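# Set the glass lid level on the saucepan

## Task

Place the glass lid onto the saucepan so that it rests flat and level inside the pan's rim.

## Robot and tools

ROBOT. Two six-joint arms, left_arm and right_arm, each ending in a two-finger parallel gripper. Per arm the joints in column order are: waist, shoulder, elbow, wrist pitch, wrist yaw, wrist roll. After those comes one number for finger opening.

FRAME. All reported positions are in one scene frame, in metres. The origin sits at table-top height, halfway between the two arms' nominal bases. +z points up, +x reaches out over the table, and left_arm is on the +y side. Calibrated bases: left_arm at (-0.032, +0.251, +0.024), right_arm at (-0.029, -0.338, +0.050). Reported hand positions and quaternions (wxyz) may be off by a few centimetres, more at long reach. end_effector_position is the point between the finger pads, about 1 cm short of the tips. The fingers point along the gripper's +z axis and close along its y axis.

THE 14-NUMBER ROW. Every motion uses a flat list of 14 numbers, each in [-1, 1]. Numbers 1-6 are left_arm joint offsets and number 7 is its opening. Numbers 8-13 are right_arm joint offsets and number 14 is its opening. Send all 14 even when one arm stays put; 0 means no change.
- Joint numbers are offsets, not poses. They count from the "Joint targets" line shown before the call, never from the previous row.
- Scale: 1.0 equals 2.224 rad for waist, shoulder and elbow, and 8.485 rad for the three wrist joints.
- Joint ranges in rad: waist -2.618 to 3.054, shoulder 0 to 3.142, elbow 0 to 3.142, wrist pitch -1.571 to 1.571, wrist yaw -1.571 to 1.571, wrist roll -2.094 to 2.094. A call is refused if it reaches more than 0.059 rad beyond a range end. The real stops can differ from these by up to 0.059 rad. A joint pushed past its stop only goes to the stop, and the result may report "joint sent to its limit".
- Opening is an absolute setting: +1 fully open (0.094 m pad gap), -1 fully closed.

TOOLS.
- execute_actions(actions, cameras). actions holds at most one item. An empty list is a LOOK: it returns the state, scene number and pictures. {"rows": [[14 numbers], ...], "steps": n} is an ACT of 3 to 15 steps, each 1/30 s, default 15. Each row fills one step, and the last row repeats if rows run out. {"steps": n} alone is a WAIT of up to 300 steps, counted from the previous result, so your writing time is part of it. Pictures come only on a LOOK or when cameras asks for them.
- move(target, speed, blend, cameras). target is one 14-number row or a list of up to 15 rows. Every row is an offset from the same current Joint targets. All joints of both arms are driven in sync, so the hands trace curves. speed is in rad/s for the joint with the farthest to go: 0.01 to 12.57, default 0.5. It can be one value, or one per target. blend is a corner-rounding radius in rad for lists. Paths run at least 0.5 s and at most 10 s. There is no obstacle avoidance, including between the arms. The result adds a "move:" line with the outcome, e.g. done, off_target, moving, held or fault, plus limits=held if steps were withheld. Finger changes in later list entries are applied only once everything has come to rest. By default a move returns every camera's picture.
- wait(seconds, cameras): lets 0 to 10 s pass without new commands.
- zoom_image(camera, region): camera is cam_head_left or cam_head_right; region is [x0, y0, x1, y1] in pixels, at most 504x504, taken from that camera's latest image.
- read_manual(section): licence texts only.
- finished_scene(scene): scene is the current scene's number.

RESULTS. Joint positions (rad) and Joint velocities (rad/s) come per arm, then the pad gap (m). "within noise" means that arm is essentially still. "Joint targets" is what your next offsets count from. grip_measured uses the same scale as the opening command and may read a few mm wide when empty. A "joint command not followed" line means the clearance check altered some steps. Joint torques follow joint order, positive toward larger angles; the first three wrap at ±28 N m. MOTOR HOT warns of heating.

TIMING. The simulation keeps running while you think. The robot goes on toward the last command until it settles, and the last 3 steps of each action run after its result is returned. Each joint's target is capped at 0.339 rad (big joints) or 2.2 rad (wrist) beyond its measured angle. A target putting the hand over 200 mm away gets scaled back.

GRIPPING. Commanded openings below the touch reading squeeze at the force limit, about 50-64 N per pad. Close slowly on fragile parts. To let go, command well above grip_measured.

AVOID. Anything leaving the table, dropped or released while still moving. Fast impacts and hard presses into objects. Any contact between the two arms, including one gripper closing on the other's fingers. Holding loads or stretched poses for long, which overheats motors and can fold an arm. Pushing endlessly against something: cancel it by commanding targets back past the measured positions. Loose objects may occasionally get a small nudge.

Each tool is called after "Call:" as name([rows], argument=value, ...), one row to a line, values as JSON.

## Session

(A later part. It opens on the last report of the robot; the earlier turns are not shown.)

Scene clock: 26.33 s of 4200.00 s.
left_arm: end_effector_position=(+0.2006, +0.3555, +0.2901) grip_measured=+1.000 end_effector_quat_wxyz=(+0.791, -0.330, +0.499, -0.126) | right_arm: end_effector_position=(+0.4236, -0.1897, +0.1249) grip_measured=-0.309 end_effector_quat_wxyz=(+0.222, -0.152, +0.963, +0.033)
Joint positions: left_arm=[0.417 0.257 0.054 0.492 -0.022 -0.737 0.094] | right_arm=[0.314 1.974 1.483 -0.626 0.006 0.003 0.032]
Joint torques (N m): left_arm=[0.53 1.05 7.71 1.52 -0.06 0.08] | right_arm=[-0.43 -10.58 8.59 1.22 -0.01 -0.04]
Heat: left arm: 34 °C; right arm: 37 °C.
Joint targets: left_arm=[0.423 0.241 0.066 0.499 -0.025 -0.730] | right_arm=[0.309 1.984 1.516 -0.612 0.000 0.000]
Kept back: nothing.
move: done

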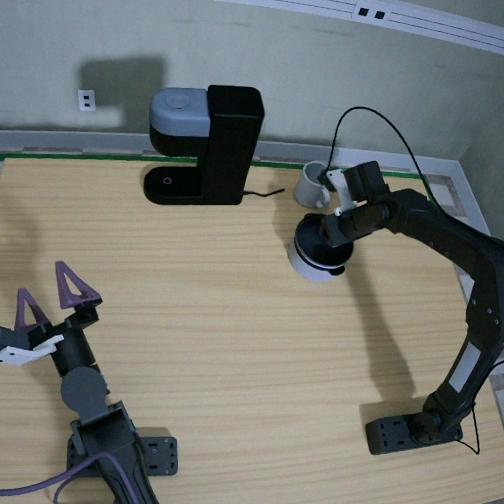

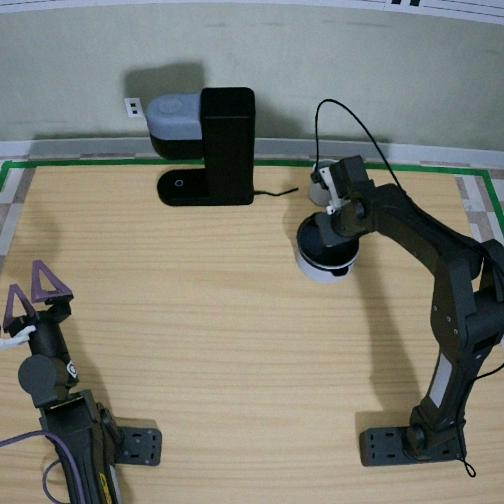

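Call:
move(target=[0,0,0,0,0,0,1,-0.0025,0,-0.0292,0.0056,0,0,-0.8], speed=0.05)

Call:
zoom_image(camera="cam_head_left", region=[280, 205, 360, 285])

Call:
zoom_image(camera="cam_head_right", region=[290, 205, 370, 285])

Scene clock: 28.30 s of 4200.00 s.
left_arm: end_effector_position=(+0.2006, +0.3555, +0.2901) grip_measured=+1.000 end_effector_quat_wxyz=(+0.791, -0.330, +0.499, -0.126) | right_arm: end_effector_position=(+0.4230, -0.1916, +0.1188) grip_measured=-0.309 end_effector_quat_wxyz=(+0.223, -0.150, +0.963, +0.033)
Joint positions: left_arm=[0.417 0.257 0.054 0.492 -0.022 -0.737 0.094] | right_arm=[0.31 1.974 1.456 -0.597 0.006 0.003 0.032]
Joint torques (N m): left_arm=[0.39 0.92 7.68 1.43 -0.02 -0.02] | right_arm=[-0.64 -10.51 5.23 1.42 -0.02 -0.03]
Heat: left arm: 34 °C; right arm: 37 °C.
Joint targets: left_arm=[0.423 0.241 0.066 0.499 -0.025 -0.730] | right_arm=[0.304 1.984 1.451 -0.564 0.000 0.000]
Kept back: nothing.
move: done

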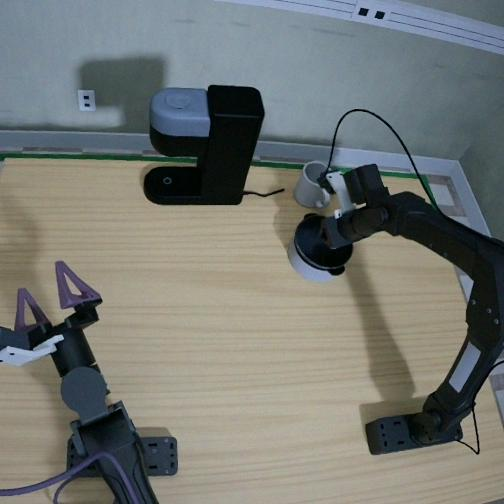

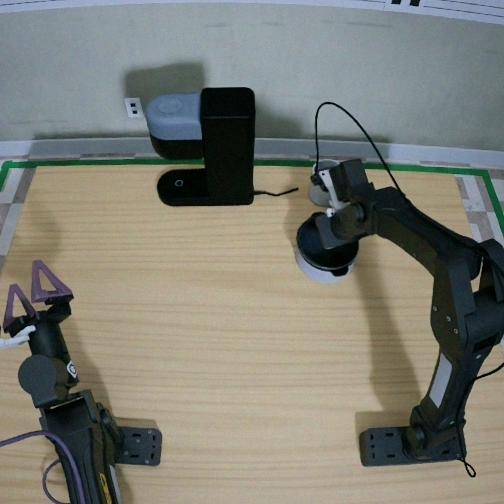

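Scaled by 6.300.

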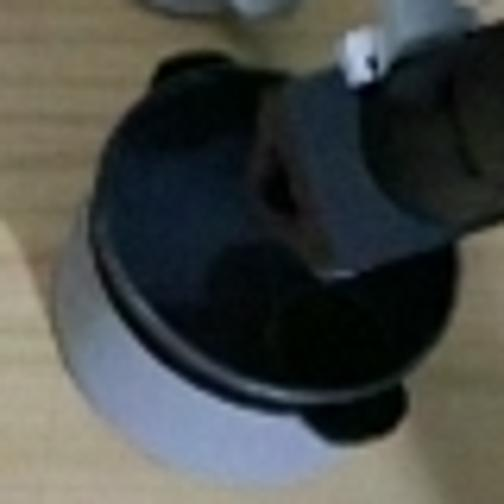

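Scaled by 6.300.

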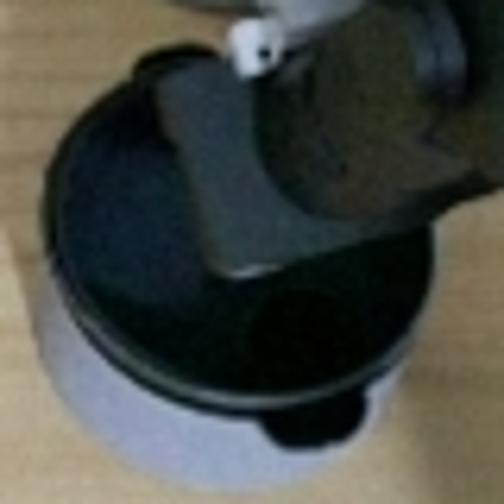

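Call:
move(target=[0,0,0,0,0,0,1,-0.0035,0,0,0,0,0,-0.8], speed=0.05)

Call:
zoom_image(camera="cam_head_left", region=[280, 205, 360, 285])

Call:
zoom_image(camera="cam_head_right", region=[290, 205, 370, 285])

Scene clock: 29.23 s of 4200.00 s.
left_arm: end_effector_position=(+0.2006, +0.3555, +0.2901) grip_measured=+1.000 end_effector_quat_wxyz=(+0.791, -0.330, +0.499, -0.126) | right_arm: end_effector_position=(+0.4242, -0.1952, +0.1188) grip_measured=-0.309 end_effector_quat_wxyz=(+0.224, -0.146, +0.963, +0.032)
Joint positions: left_arm=[0.417 0.257 0.054 0.492 -0.022 -0.737 0.094] | right_arm=[0.302 1.974 1.456 -0.597 0.006 0.003 0.032]
Joint torques (N m): left_arm=[0.51 1.03 7.77 1.44 -0.01 0.01] | right_arm=[-0.61 -10.54 5.23 1.43 -0.03 -0.04]
Heat: left arm: 34 °C; right arm: 37 °C.
Joint targets: left_arm=[0.423 0.241 0.066 0.499 -0.025 -0.730] | right_arm=[0.296 1.984 1.451 -0.564 0.000 0.000]
Kept back: nothing.
move: done

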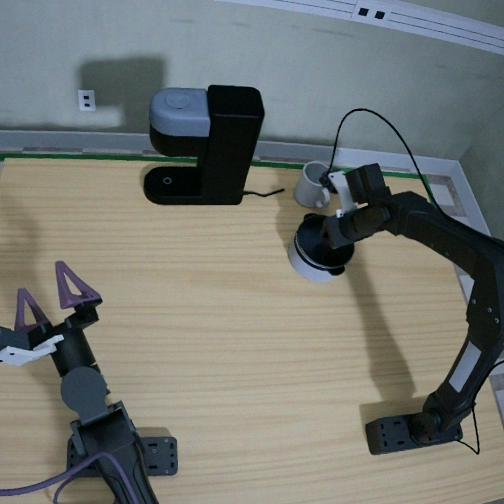

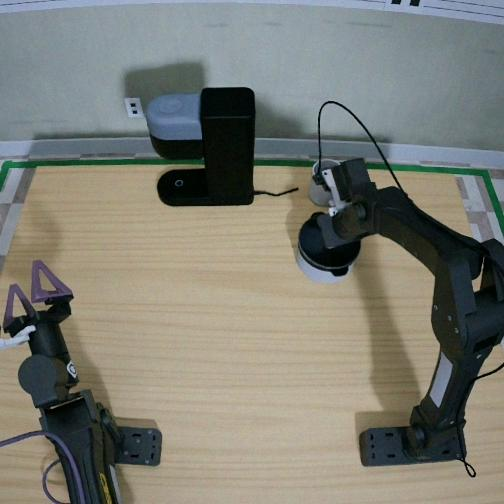

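Scaled by 6.300.

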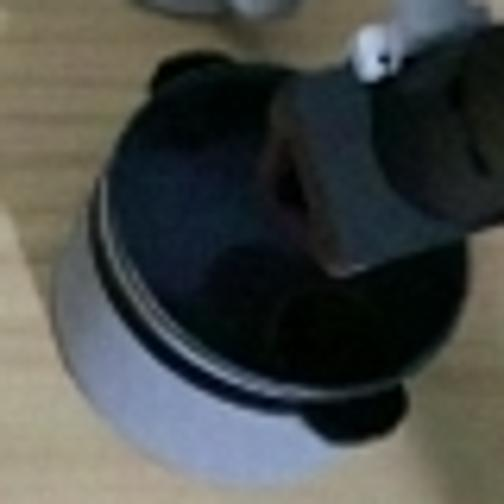

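Scaled by 6.300.

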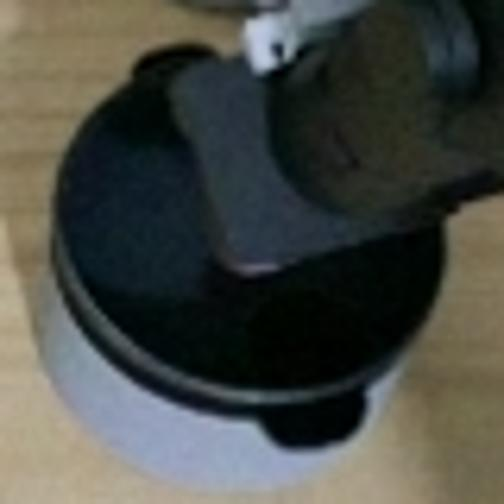

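Call:
move(target=[0,0,0,0,0,0,1,0.0003,0,-0.0076,0.0017,0,0,-0.8], speed=0.05)

Call:
zoom_image(camera="cam_head_left", region=[280, 205, 360, 285])

Call:
zoom_image(camera="cam_head_right", region=[290, 205, 370, 285])

Scene clock: 30.23 s of 4200.00 s.
left_arm: end_effector_position=(+0.2006, +0.3555, +0.2901) grip_measured=+1.000 end_effector_quat_wxyz=(+0.791, -0.330, +0.499, -0.126) | right_arm: end_effector_position=(+0.4248, -0.1950, +0.1160) grip_measured=-0.309 end_effector_quat_wxyz=(+0.227, -0.146, +0.962, +0.032)
Joint positions: left_arm=[0.417 0.257 0.054 0.492 -0.022 -0.737 0.094] | right_arm=[0.302 1.974 1.441 -0.574 0.006 0.003 0.032]
Joint torques (N m): left_arm=[0.38 1.17 7.51 1.43 -0.03 0.05] | right_arm=[-0.57 -10.48 5.18 1.36 -0.02 -0.04]
Heat: left arm: 34 °C; right arm: 36 °C.
Joint targets: left_arm=[0.423 0.241 0.066 0.499 -0.025 -0.730] | right_arm=[0.296 1.984 1.434 -0.550 0.000 0.000]
Kept back: nothing.
move: done

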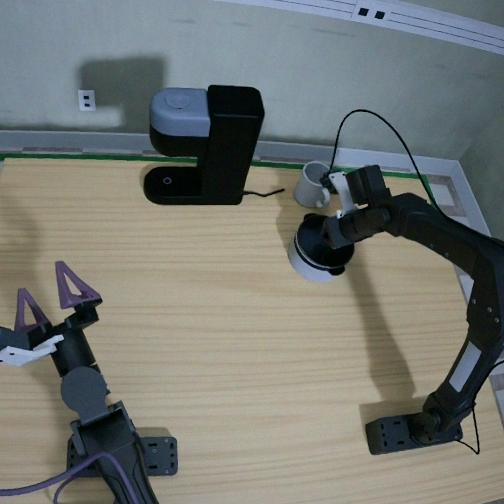

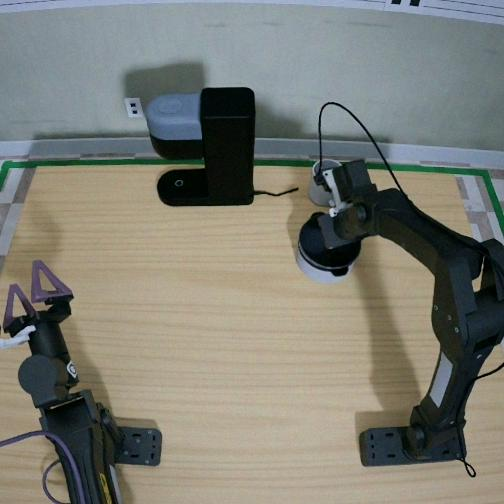

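Scaled by 6.300.

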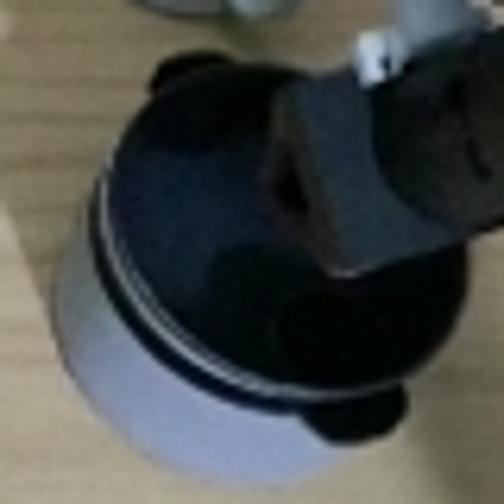

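Scaled by 6.300.

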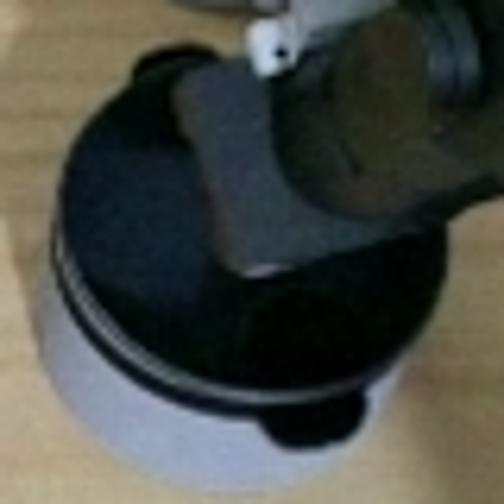

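Call:
move(target=[0,0,0,0,0,0,1,0.0025,0,0,-0.0045,0,0,-0.8], speed=0.05)

Call:
zoom_image(camera="cam_head_left", region=[280, 205, 360, 285])

Call:
zoom_image(camera="cam_head_right", region=[290, 205, 370, 285])

Scene clock: 31.47 s of 4200.00 s.
left_arm: end_effector_position=(+0.2006, +0.3555, +0.2901) grip_measured=+1.000 end_effector_quat_wxyz=(+0.791, -0.330, +0.499, -0.126) | right_arm: end_effector_position=(+0.4245, -0.1951, +0.1158) grip_measured=-0.309 end_effector_quat_wxyz=(+0.227, -0.146, +0.962, +0.032)
Joint positions: left_arm=[0.417 0.257 0.054 0.492 -0.022 -0.737 0.094] | right_arm=[0.302 1.974 1.441 -0.576 0.006 0.003 0.032]
Joint torques (N m): left_arm=[0.34 1.07 7.79 1.46 0.02 0.04] | right_arm=[-0.06 -10.51 5.08 0.96 -0.01 -0.04]
Heat: left arm: 34 °C; right arm: 36 °C.
Joint targets: left_arm=[0.423 0.241 0.066 0.499 -0.025 -0.730] | right_arm=[0.302 1.984 1.434 -0.588 0.000 0.000]
Kept back: nothing.
move: done

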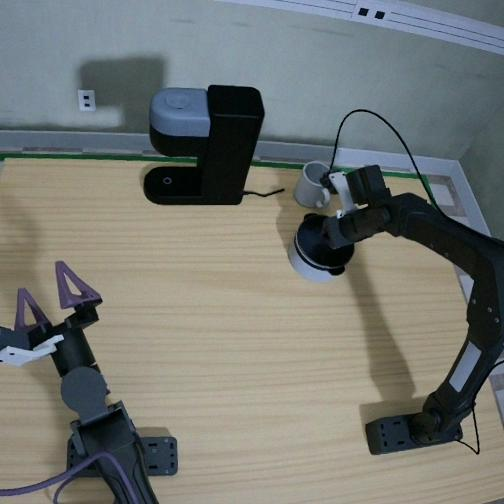

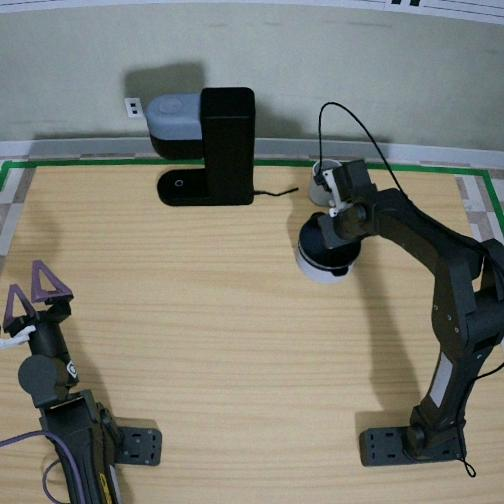

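Scaled by 6.300.

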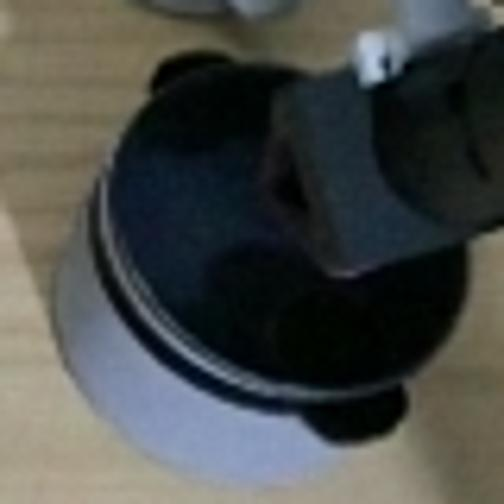

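Scaled by 6.300.

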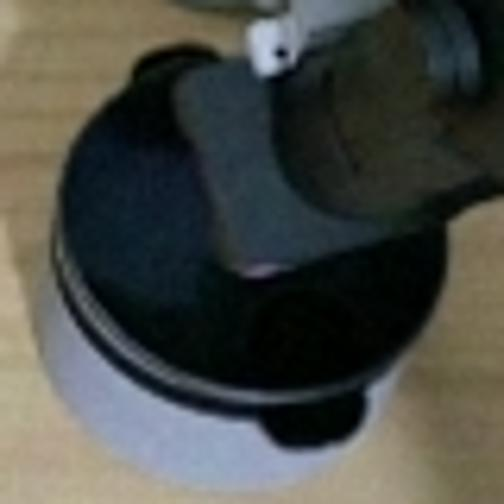

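Call:
move(target=[0,0,0,0,0,0,1,0.0025,0,0,-0.0045,0,0,-0.8], speed=0.05, cameras=[])

Call:
move([
  [0,0,0,0,0,0,1,0,0,0,0,0,0,-0.15],
  [0,0,0,0,0,0,1,0,0,0,0,0,0,0.3],
  [0,0,0,0,0,0,1,0,-0.045,0.06,-0.018,0,0,0.6],
  [0,0,0,0,0,0,1,-0.25,-0.45,-0.2,-0.018,0,0,0.6],
], speed=[0.1,0.1,0.2,0.8])

Call:
zoom_image(camera="cam_head_left", region=[280, 205, 360, 285])

Call:
zoom_image(camera="cam_head_right", region=[290, 205, 370, 285])

Scene clock: 32.70 s of 4200.00 s.
left_arm: end_effector_position=(+0.2006, +0.3555, +0.2901) grip_measured=+1.000 end_effector_quat_wxyz=(+0.791, -0.330, +0.499, -0.126) | right_arm: end_effector_position=(+0.4240, -0.1952, +0.1156) grip_measured=-0.309 end_effector_quat_wxyz=(+0.226, -0.146, +0.963, +0.032)
Joint positions: left_arm=[0.417 0.257 0.054 0.492 -0.022 -0.737 0.094] | right_arm=[0.302 1.974 1.441 -0.578 0.006 0.003 0.032]
Joint torques (N m): left_arm=[0.39 1.05 7.68 1.51 -0.05 0.04] | right_arm=[0.44 -10.52 5.09 0.61 -0.02 -0.04]
Heat: left arm: 34 °C; right arm: 36 °C.
Joint targets: left_arm=[0.423 0.241 0.066 0.499 -0.025 -0.730] | right_arm=[0.308 1.984 1.434 -0.626 0.000 0.000]
Kept back: nothing.
move: off_target (right_arm); right_arm: the wrist pitch is farthest, 0.048 rad from its target

Scene clock: 37.43 s of 4200.00 s.
left_arm: end_effector_position=(+0.2006, +0.3555, +0.2901) grip_measured=+1.000 end_effector_quat_wxyz=(+0.791, -0.330, +0.499, -0.126) | right_arm: end_effector_position=(+0.2615, -0.4085, +0.2808) grip_measured=+0.598 end_effector_quat_wxyz=(+0.391, +0.111, +0.912, -0.048)
Joint positions: left_arm=[0.417 0.257 0.054 0.492 -0.022 -0.737 0.094] | right_arm=[-0.242 0.99 1.003 -0.775 0.003 0.003 0.075]
Joint torques (N m): left_arm=[0.5 1.14 7.77 1.44 -0.05 0.02] | right_arm=[-0.55 -2.39 5.01 1.57 0.02 -0.04]
Heat: left arm: 34 °C; right arm: 36 °C.
Joint targets: left_arm=[0.423 0.241 0.066 0.499 -0.025 -0.730] | right_arm=[-0.249 0.983 0.989 -0.779 0.000 0.000]
Kept back: nothing.
move: done

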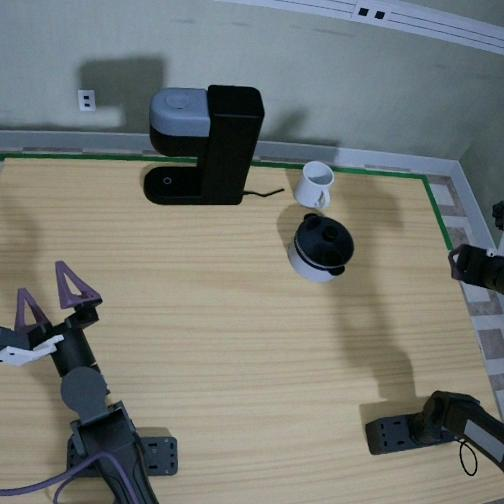

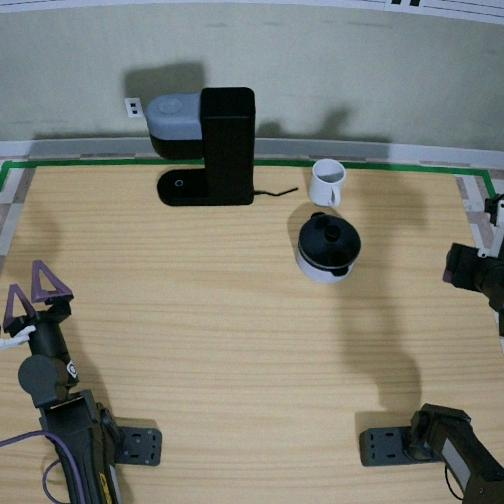

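Scaled by 6.300.

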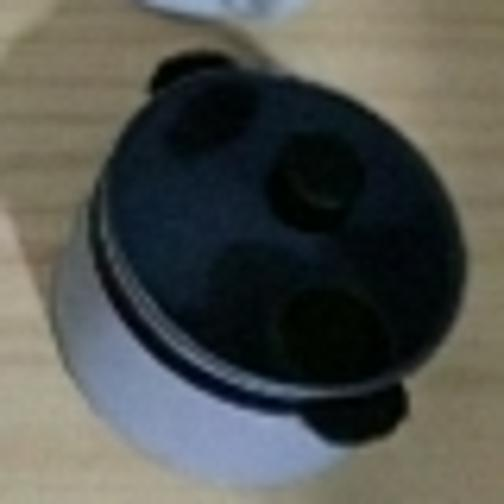

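Scaled by 6.300.

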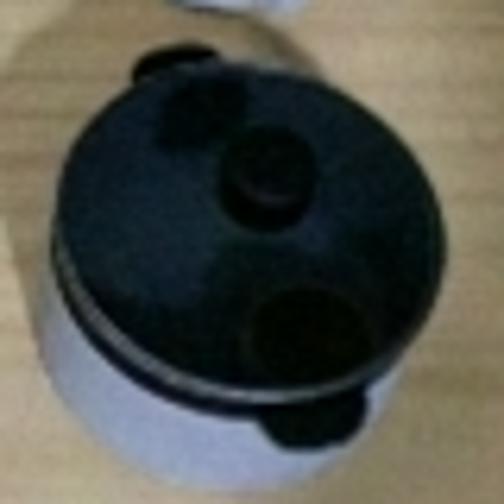

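Call:
move([
  [0,0,0,0,0,0,1,0.2504,0.42,0.33,0.005,0,0,0.6],
  [0,0,0,0,0,0,1,0.2504,0.4438,0.2127,0.024,0,0,0.6],
  [0,0,0,0,0,0,1,0.2684,0.4438,0.2127,0.024,0,0,0.6],
], speed=[0.8,0.15,0.06])

Call:
zoom_image(camera="cam_head_right", region=[290, 205, 370, 285])

Scene clock: 41.97 s of 4200.00 s.
left_arm: end_effector_position=(+0.2006, +0.3555, +0.2901) grip_measured=+1.000 end_effector_quat_wxyz=(+0.791, -0.330, +0.499, -0.126) | right_arm: end_effector_position=(+0.4269, -0.1737, +0.1375) grip_measured=+0.598 end_effector_quat_wxyz=(+0.250, -0.165, +0.953, +0.043)
Joint positions: left_arm=[0.417 0.257 0.054 0.492 -0.022 -0.737 0.094] | right_arm=[0.342 1.952 1.474 -0.581 0.003 0.002 0.075]
Joint torques (N m): left_arm=[0.39 1.29 7.62 1.43 -0.02 0.09] | right_arm=[0.65 -9.59 4.88 1.24 0.02 -0.04]
Heat: left arm: 34 °C; right arm: 36 °C.
Joint targets: left_arm=[0.423 0.241 0.066 0.499 -0.025 -0.730] | right_arm=[0.348 1.971 1.462 -0.575 0.000 0.000]
Kept back: nothing.
move: done

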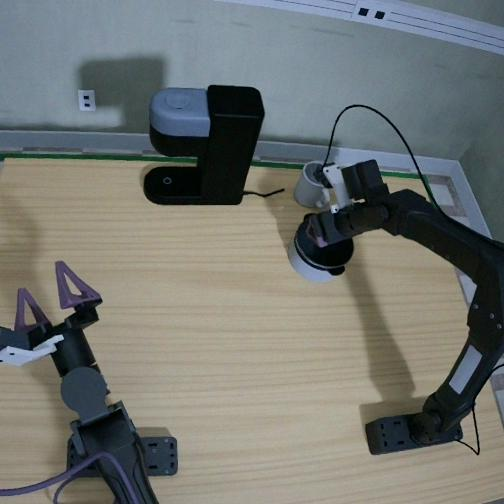

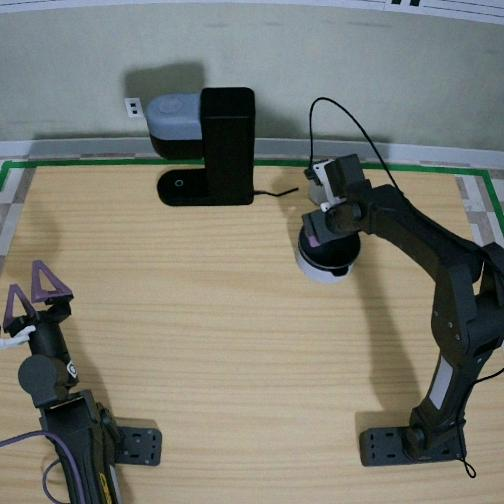

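Scaled by 6.300.

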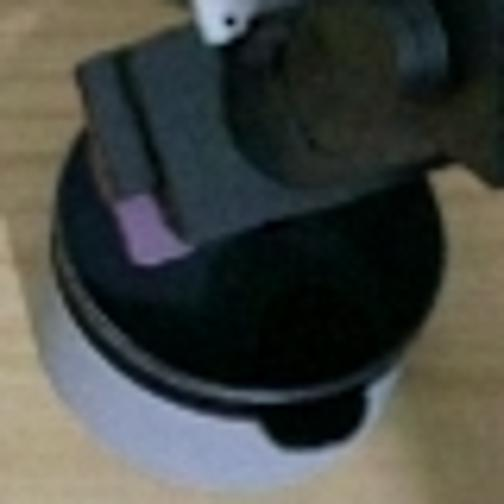

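Call:
move([
  [0,0,0,0,0,0,1,-0.018,0,0,0,0,0,0.6],
  [0,0,0,0,0,0,1,-0.018,0.008,-0.013,0.002,0,0,0.6],
  [0,0,0,0,0,0,1,0.005,0.008,-0.013,0.002,0,0,0.6],
], speed=[0.1,0.1,0.06])

Call:
zoom_image(camera="cam_head_right", region=[290, 205, 370, 285])

Scene clock: 44.00 s of 4200.00 s.
left_arm: end_effector_position=(+0.2006, +0.3555, +0.2901) grip_measured=+1.000 end_effector_quat_wxyz=(+0.791, -0.330, +0.499, -0.126) | right_arm: end_effector_position=(+0.4206, -0.1741, +0.1198) grip_measured=+0.598 end_effector_quat_wxyz=(+0.234, -0.167, +0.957, +0.038)
Joint positions: left_arm=[0.417 0.257 0.054 0.492 -0.022 -0.737 0.094] | right_arm=[0.347 1.97 1.444 -0.567 0.006 0.002 0.075]
Joint torques (N m): left_arm=[0.39 1.02 7.88 1.46 0.01 0.04] | right_arm=[1.13 -9.74 4.82 1.21 -0.01 -0.03]
Heat: left arm: 34 °C; right arm: 36 °C.
Joint targets: left_arm=[0.423 0.241 0.066 0.499 -0.025 -0.730] | right_arm=[0.360 1.989 1.433 -0.559 0.000 0.000]
Kept back: nothing.
move: done

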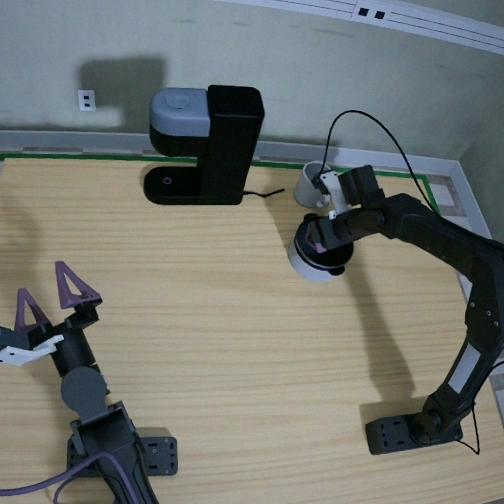

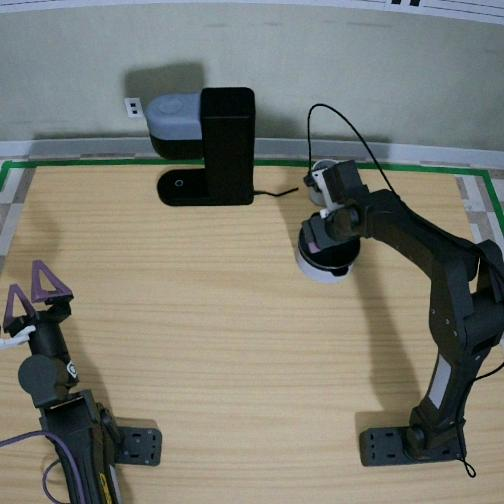

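Scaled by 6.300.

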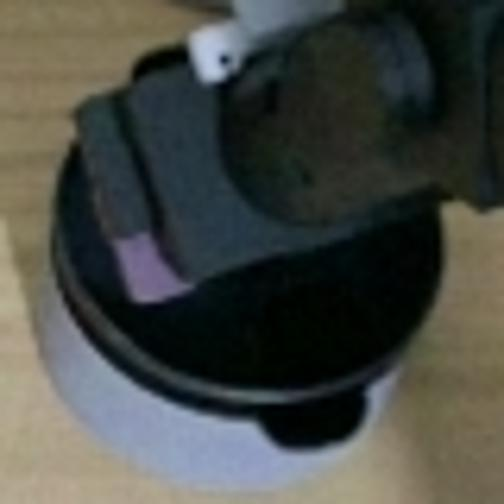

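Call:
move(target=[0,0,0,0,0,0,1,0.009,0,0,0,0,0,0.6], speed=0.04)

Call:
zoom_image(camera="cam_head_right", region=[290, 205, 370, 285])

Scene clock: 45.07 s of 4200.00 s.
left_arm: end_effector_position=(+0.2006, +0.3555, +0.2901) grip_measured=+1.000 end_effector_quat_wxyz=(+0.791, -0.330, +0.499, -0.126) | right_arm: end_effector_position=(+0.4205, -0.1726, +0.1201) grip_measured=+0.598 end_effector_quat_wxyz=(+0.236, -0.170, +0.956, +0.030)
Joint positions: left_arm=[0.417 0.257 0.054 0.492 -0.022 -0.737 0.094] | right_arm=[0.358 1.97 1.444 -0.565 0.028 0.002 0.075]
Joint torques (N m): left_arm=[0.62 1.02 7.79 1.45 -0.03 0.08] | right_arm=[1.98 -9.74 4.81 1.19 -0.21 -0.03]
Heat: left arm: 34 °C; right arm: 36 °C.
Joint targets: left_arm=[0.423 0.241 0.066 0.499 -0.025 -0.730] | right_arm=[0.380 1.989 1.433 -0.558 0.000 0.000]
Kept back: nothing.
move: done

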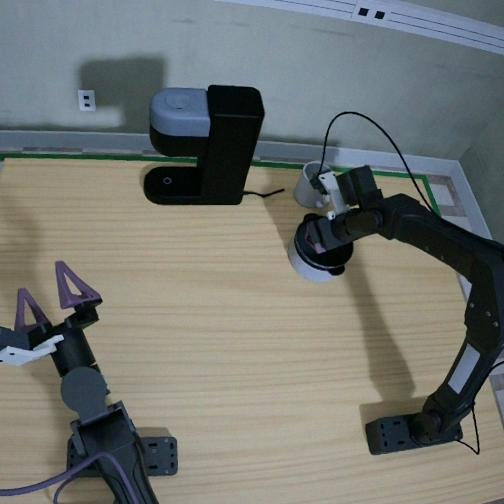

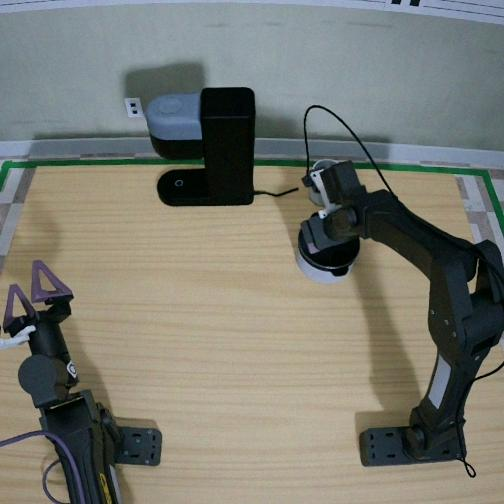

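Scaled by 6.300.

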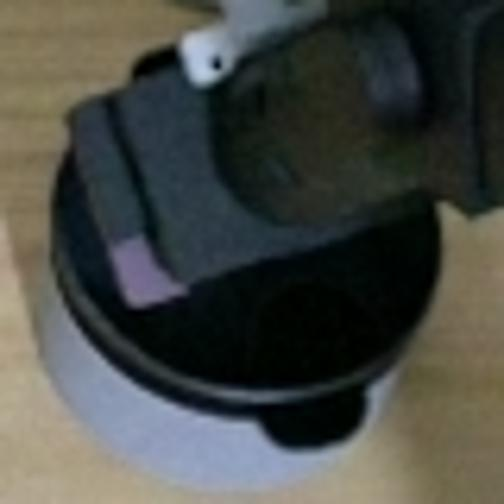

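Call:
move([
  [0,0,0,0,0,0,1,-0.03,0,0,0,0,0,0.6],
  [0,0,0,0,0,0,1,-0.03,-0.02,0.09,-0.01,0,0,0.6],
  [0,0,0,0,0,0,1,-0.25,-0.45,-0.2,-0.018,0,0,0.6],
], speed=[0.1,0.2,0.8])

Call:
zoom_image(camera="cam_head_left", region=[280, 205, 360, 285])

Call:
zoom_image(camera="cam_head_right", region=[290, 205, 370, 285])

Scene clock: 48.77 s of 4200.00 s.
left_arm: end_effector_position=(+0.2006, +0.3555, +0.2901) grip_measured=+1.000 end_effector_quat_wxyz=(+0.791, -0.330, +0.499, -0.126) | right_arm: end_effector_position=(+0.2783, -0.3898, +0.2934) grip_measured=+0.598 end_effector_quat_wxyz=(+0.424, +0.077, +0.902, -0.037)
Joint positions: left_arm=[0.417 0.257 0.054 0.492 -0.022 -0.737 0.094] | right_arm=[-0.17 0.994 1.002 -0.7 0.004 0.002 0.075]
Joint torques (N m): left_arm=[0.36 1.14 7.71 1.45 -0.08 0] | right_arm=[-0.58 -2.52 5.07 1.58 0 -0.04]
Heat: left arm: 34 °C; right arm: 36 °C.
Joint targets: left_arm=[0.423 0.241 0.066 0.499 -0.025 -0.730] | right_arm=[-0.176 0.988 0.988 -0.711 0.000 0.000]
Kept back: nothing.
move: done

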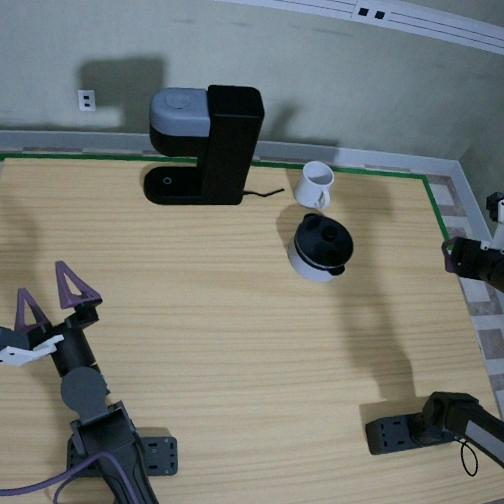

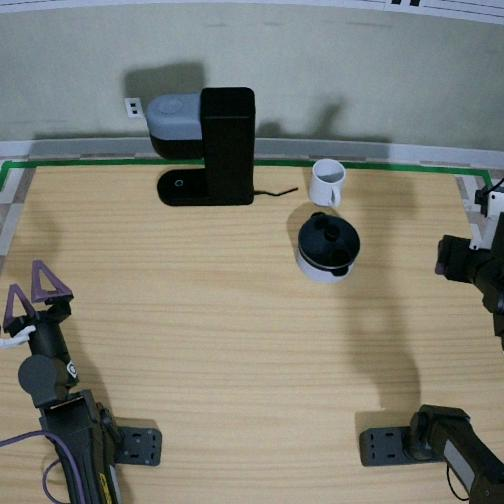

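Scaled by 6.300.

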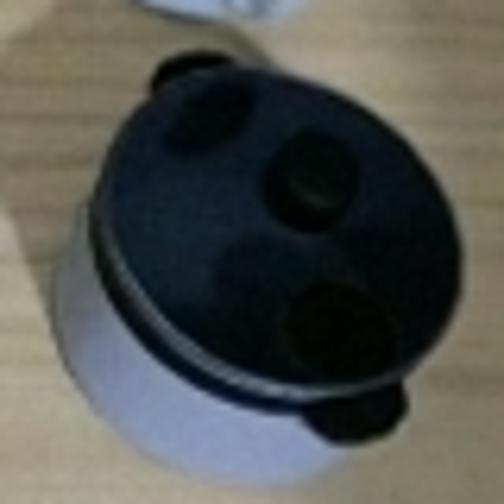

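Scaled by 6.300.

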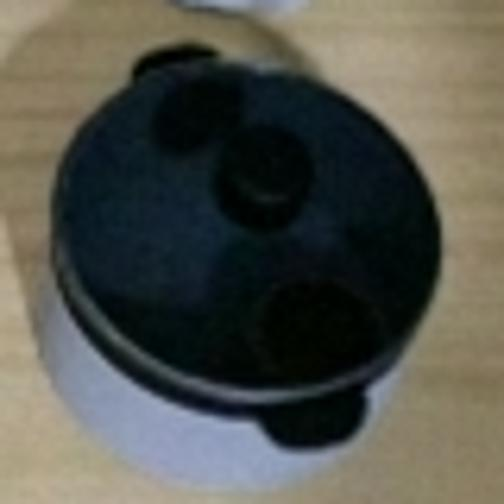

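Call:
finished_scene(scene=2)

The scene is finished: the task was done.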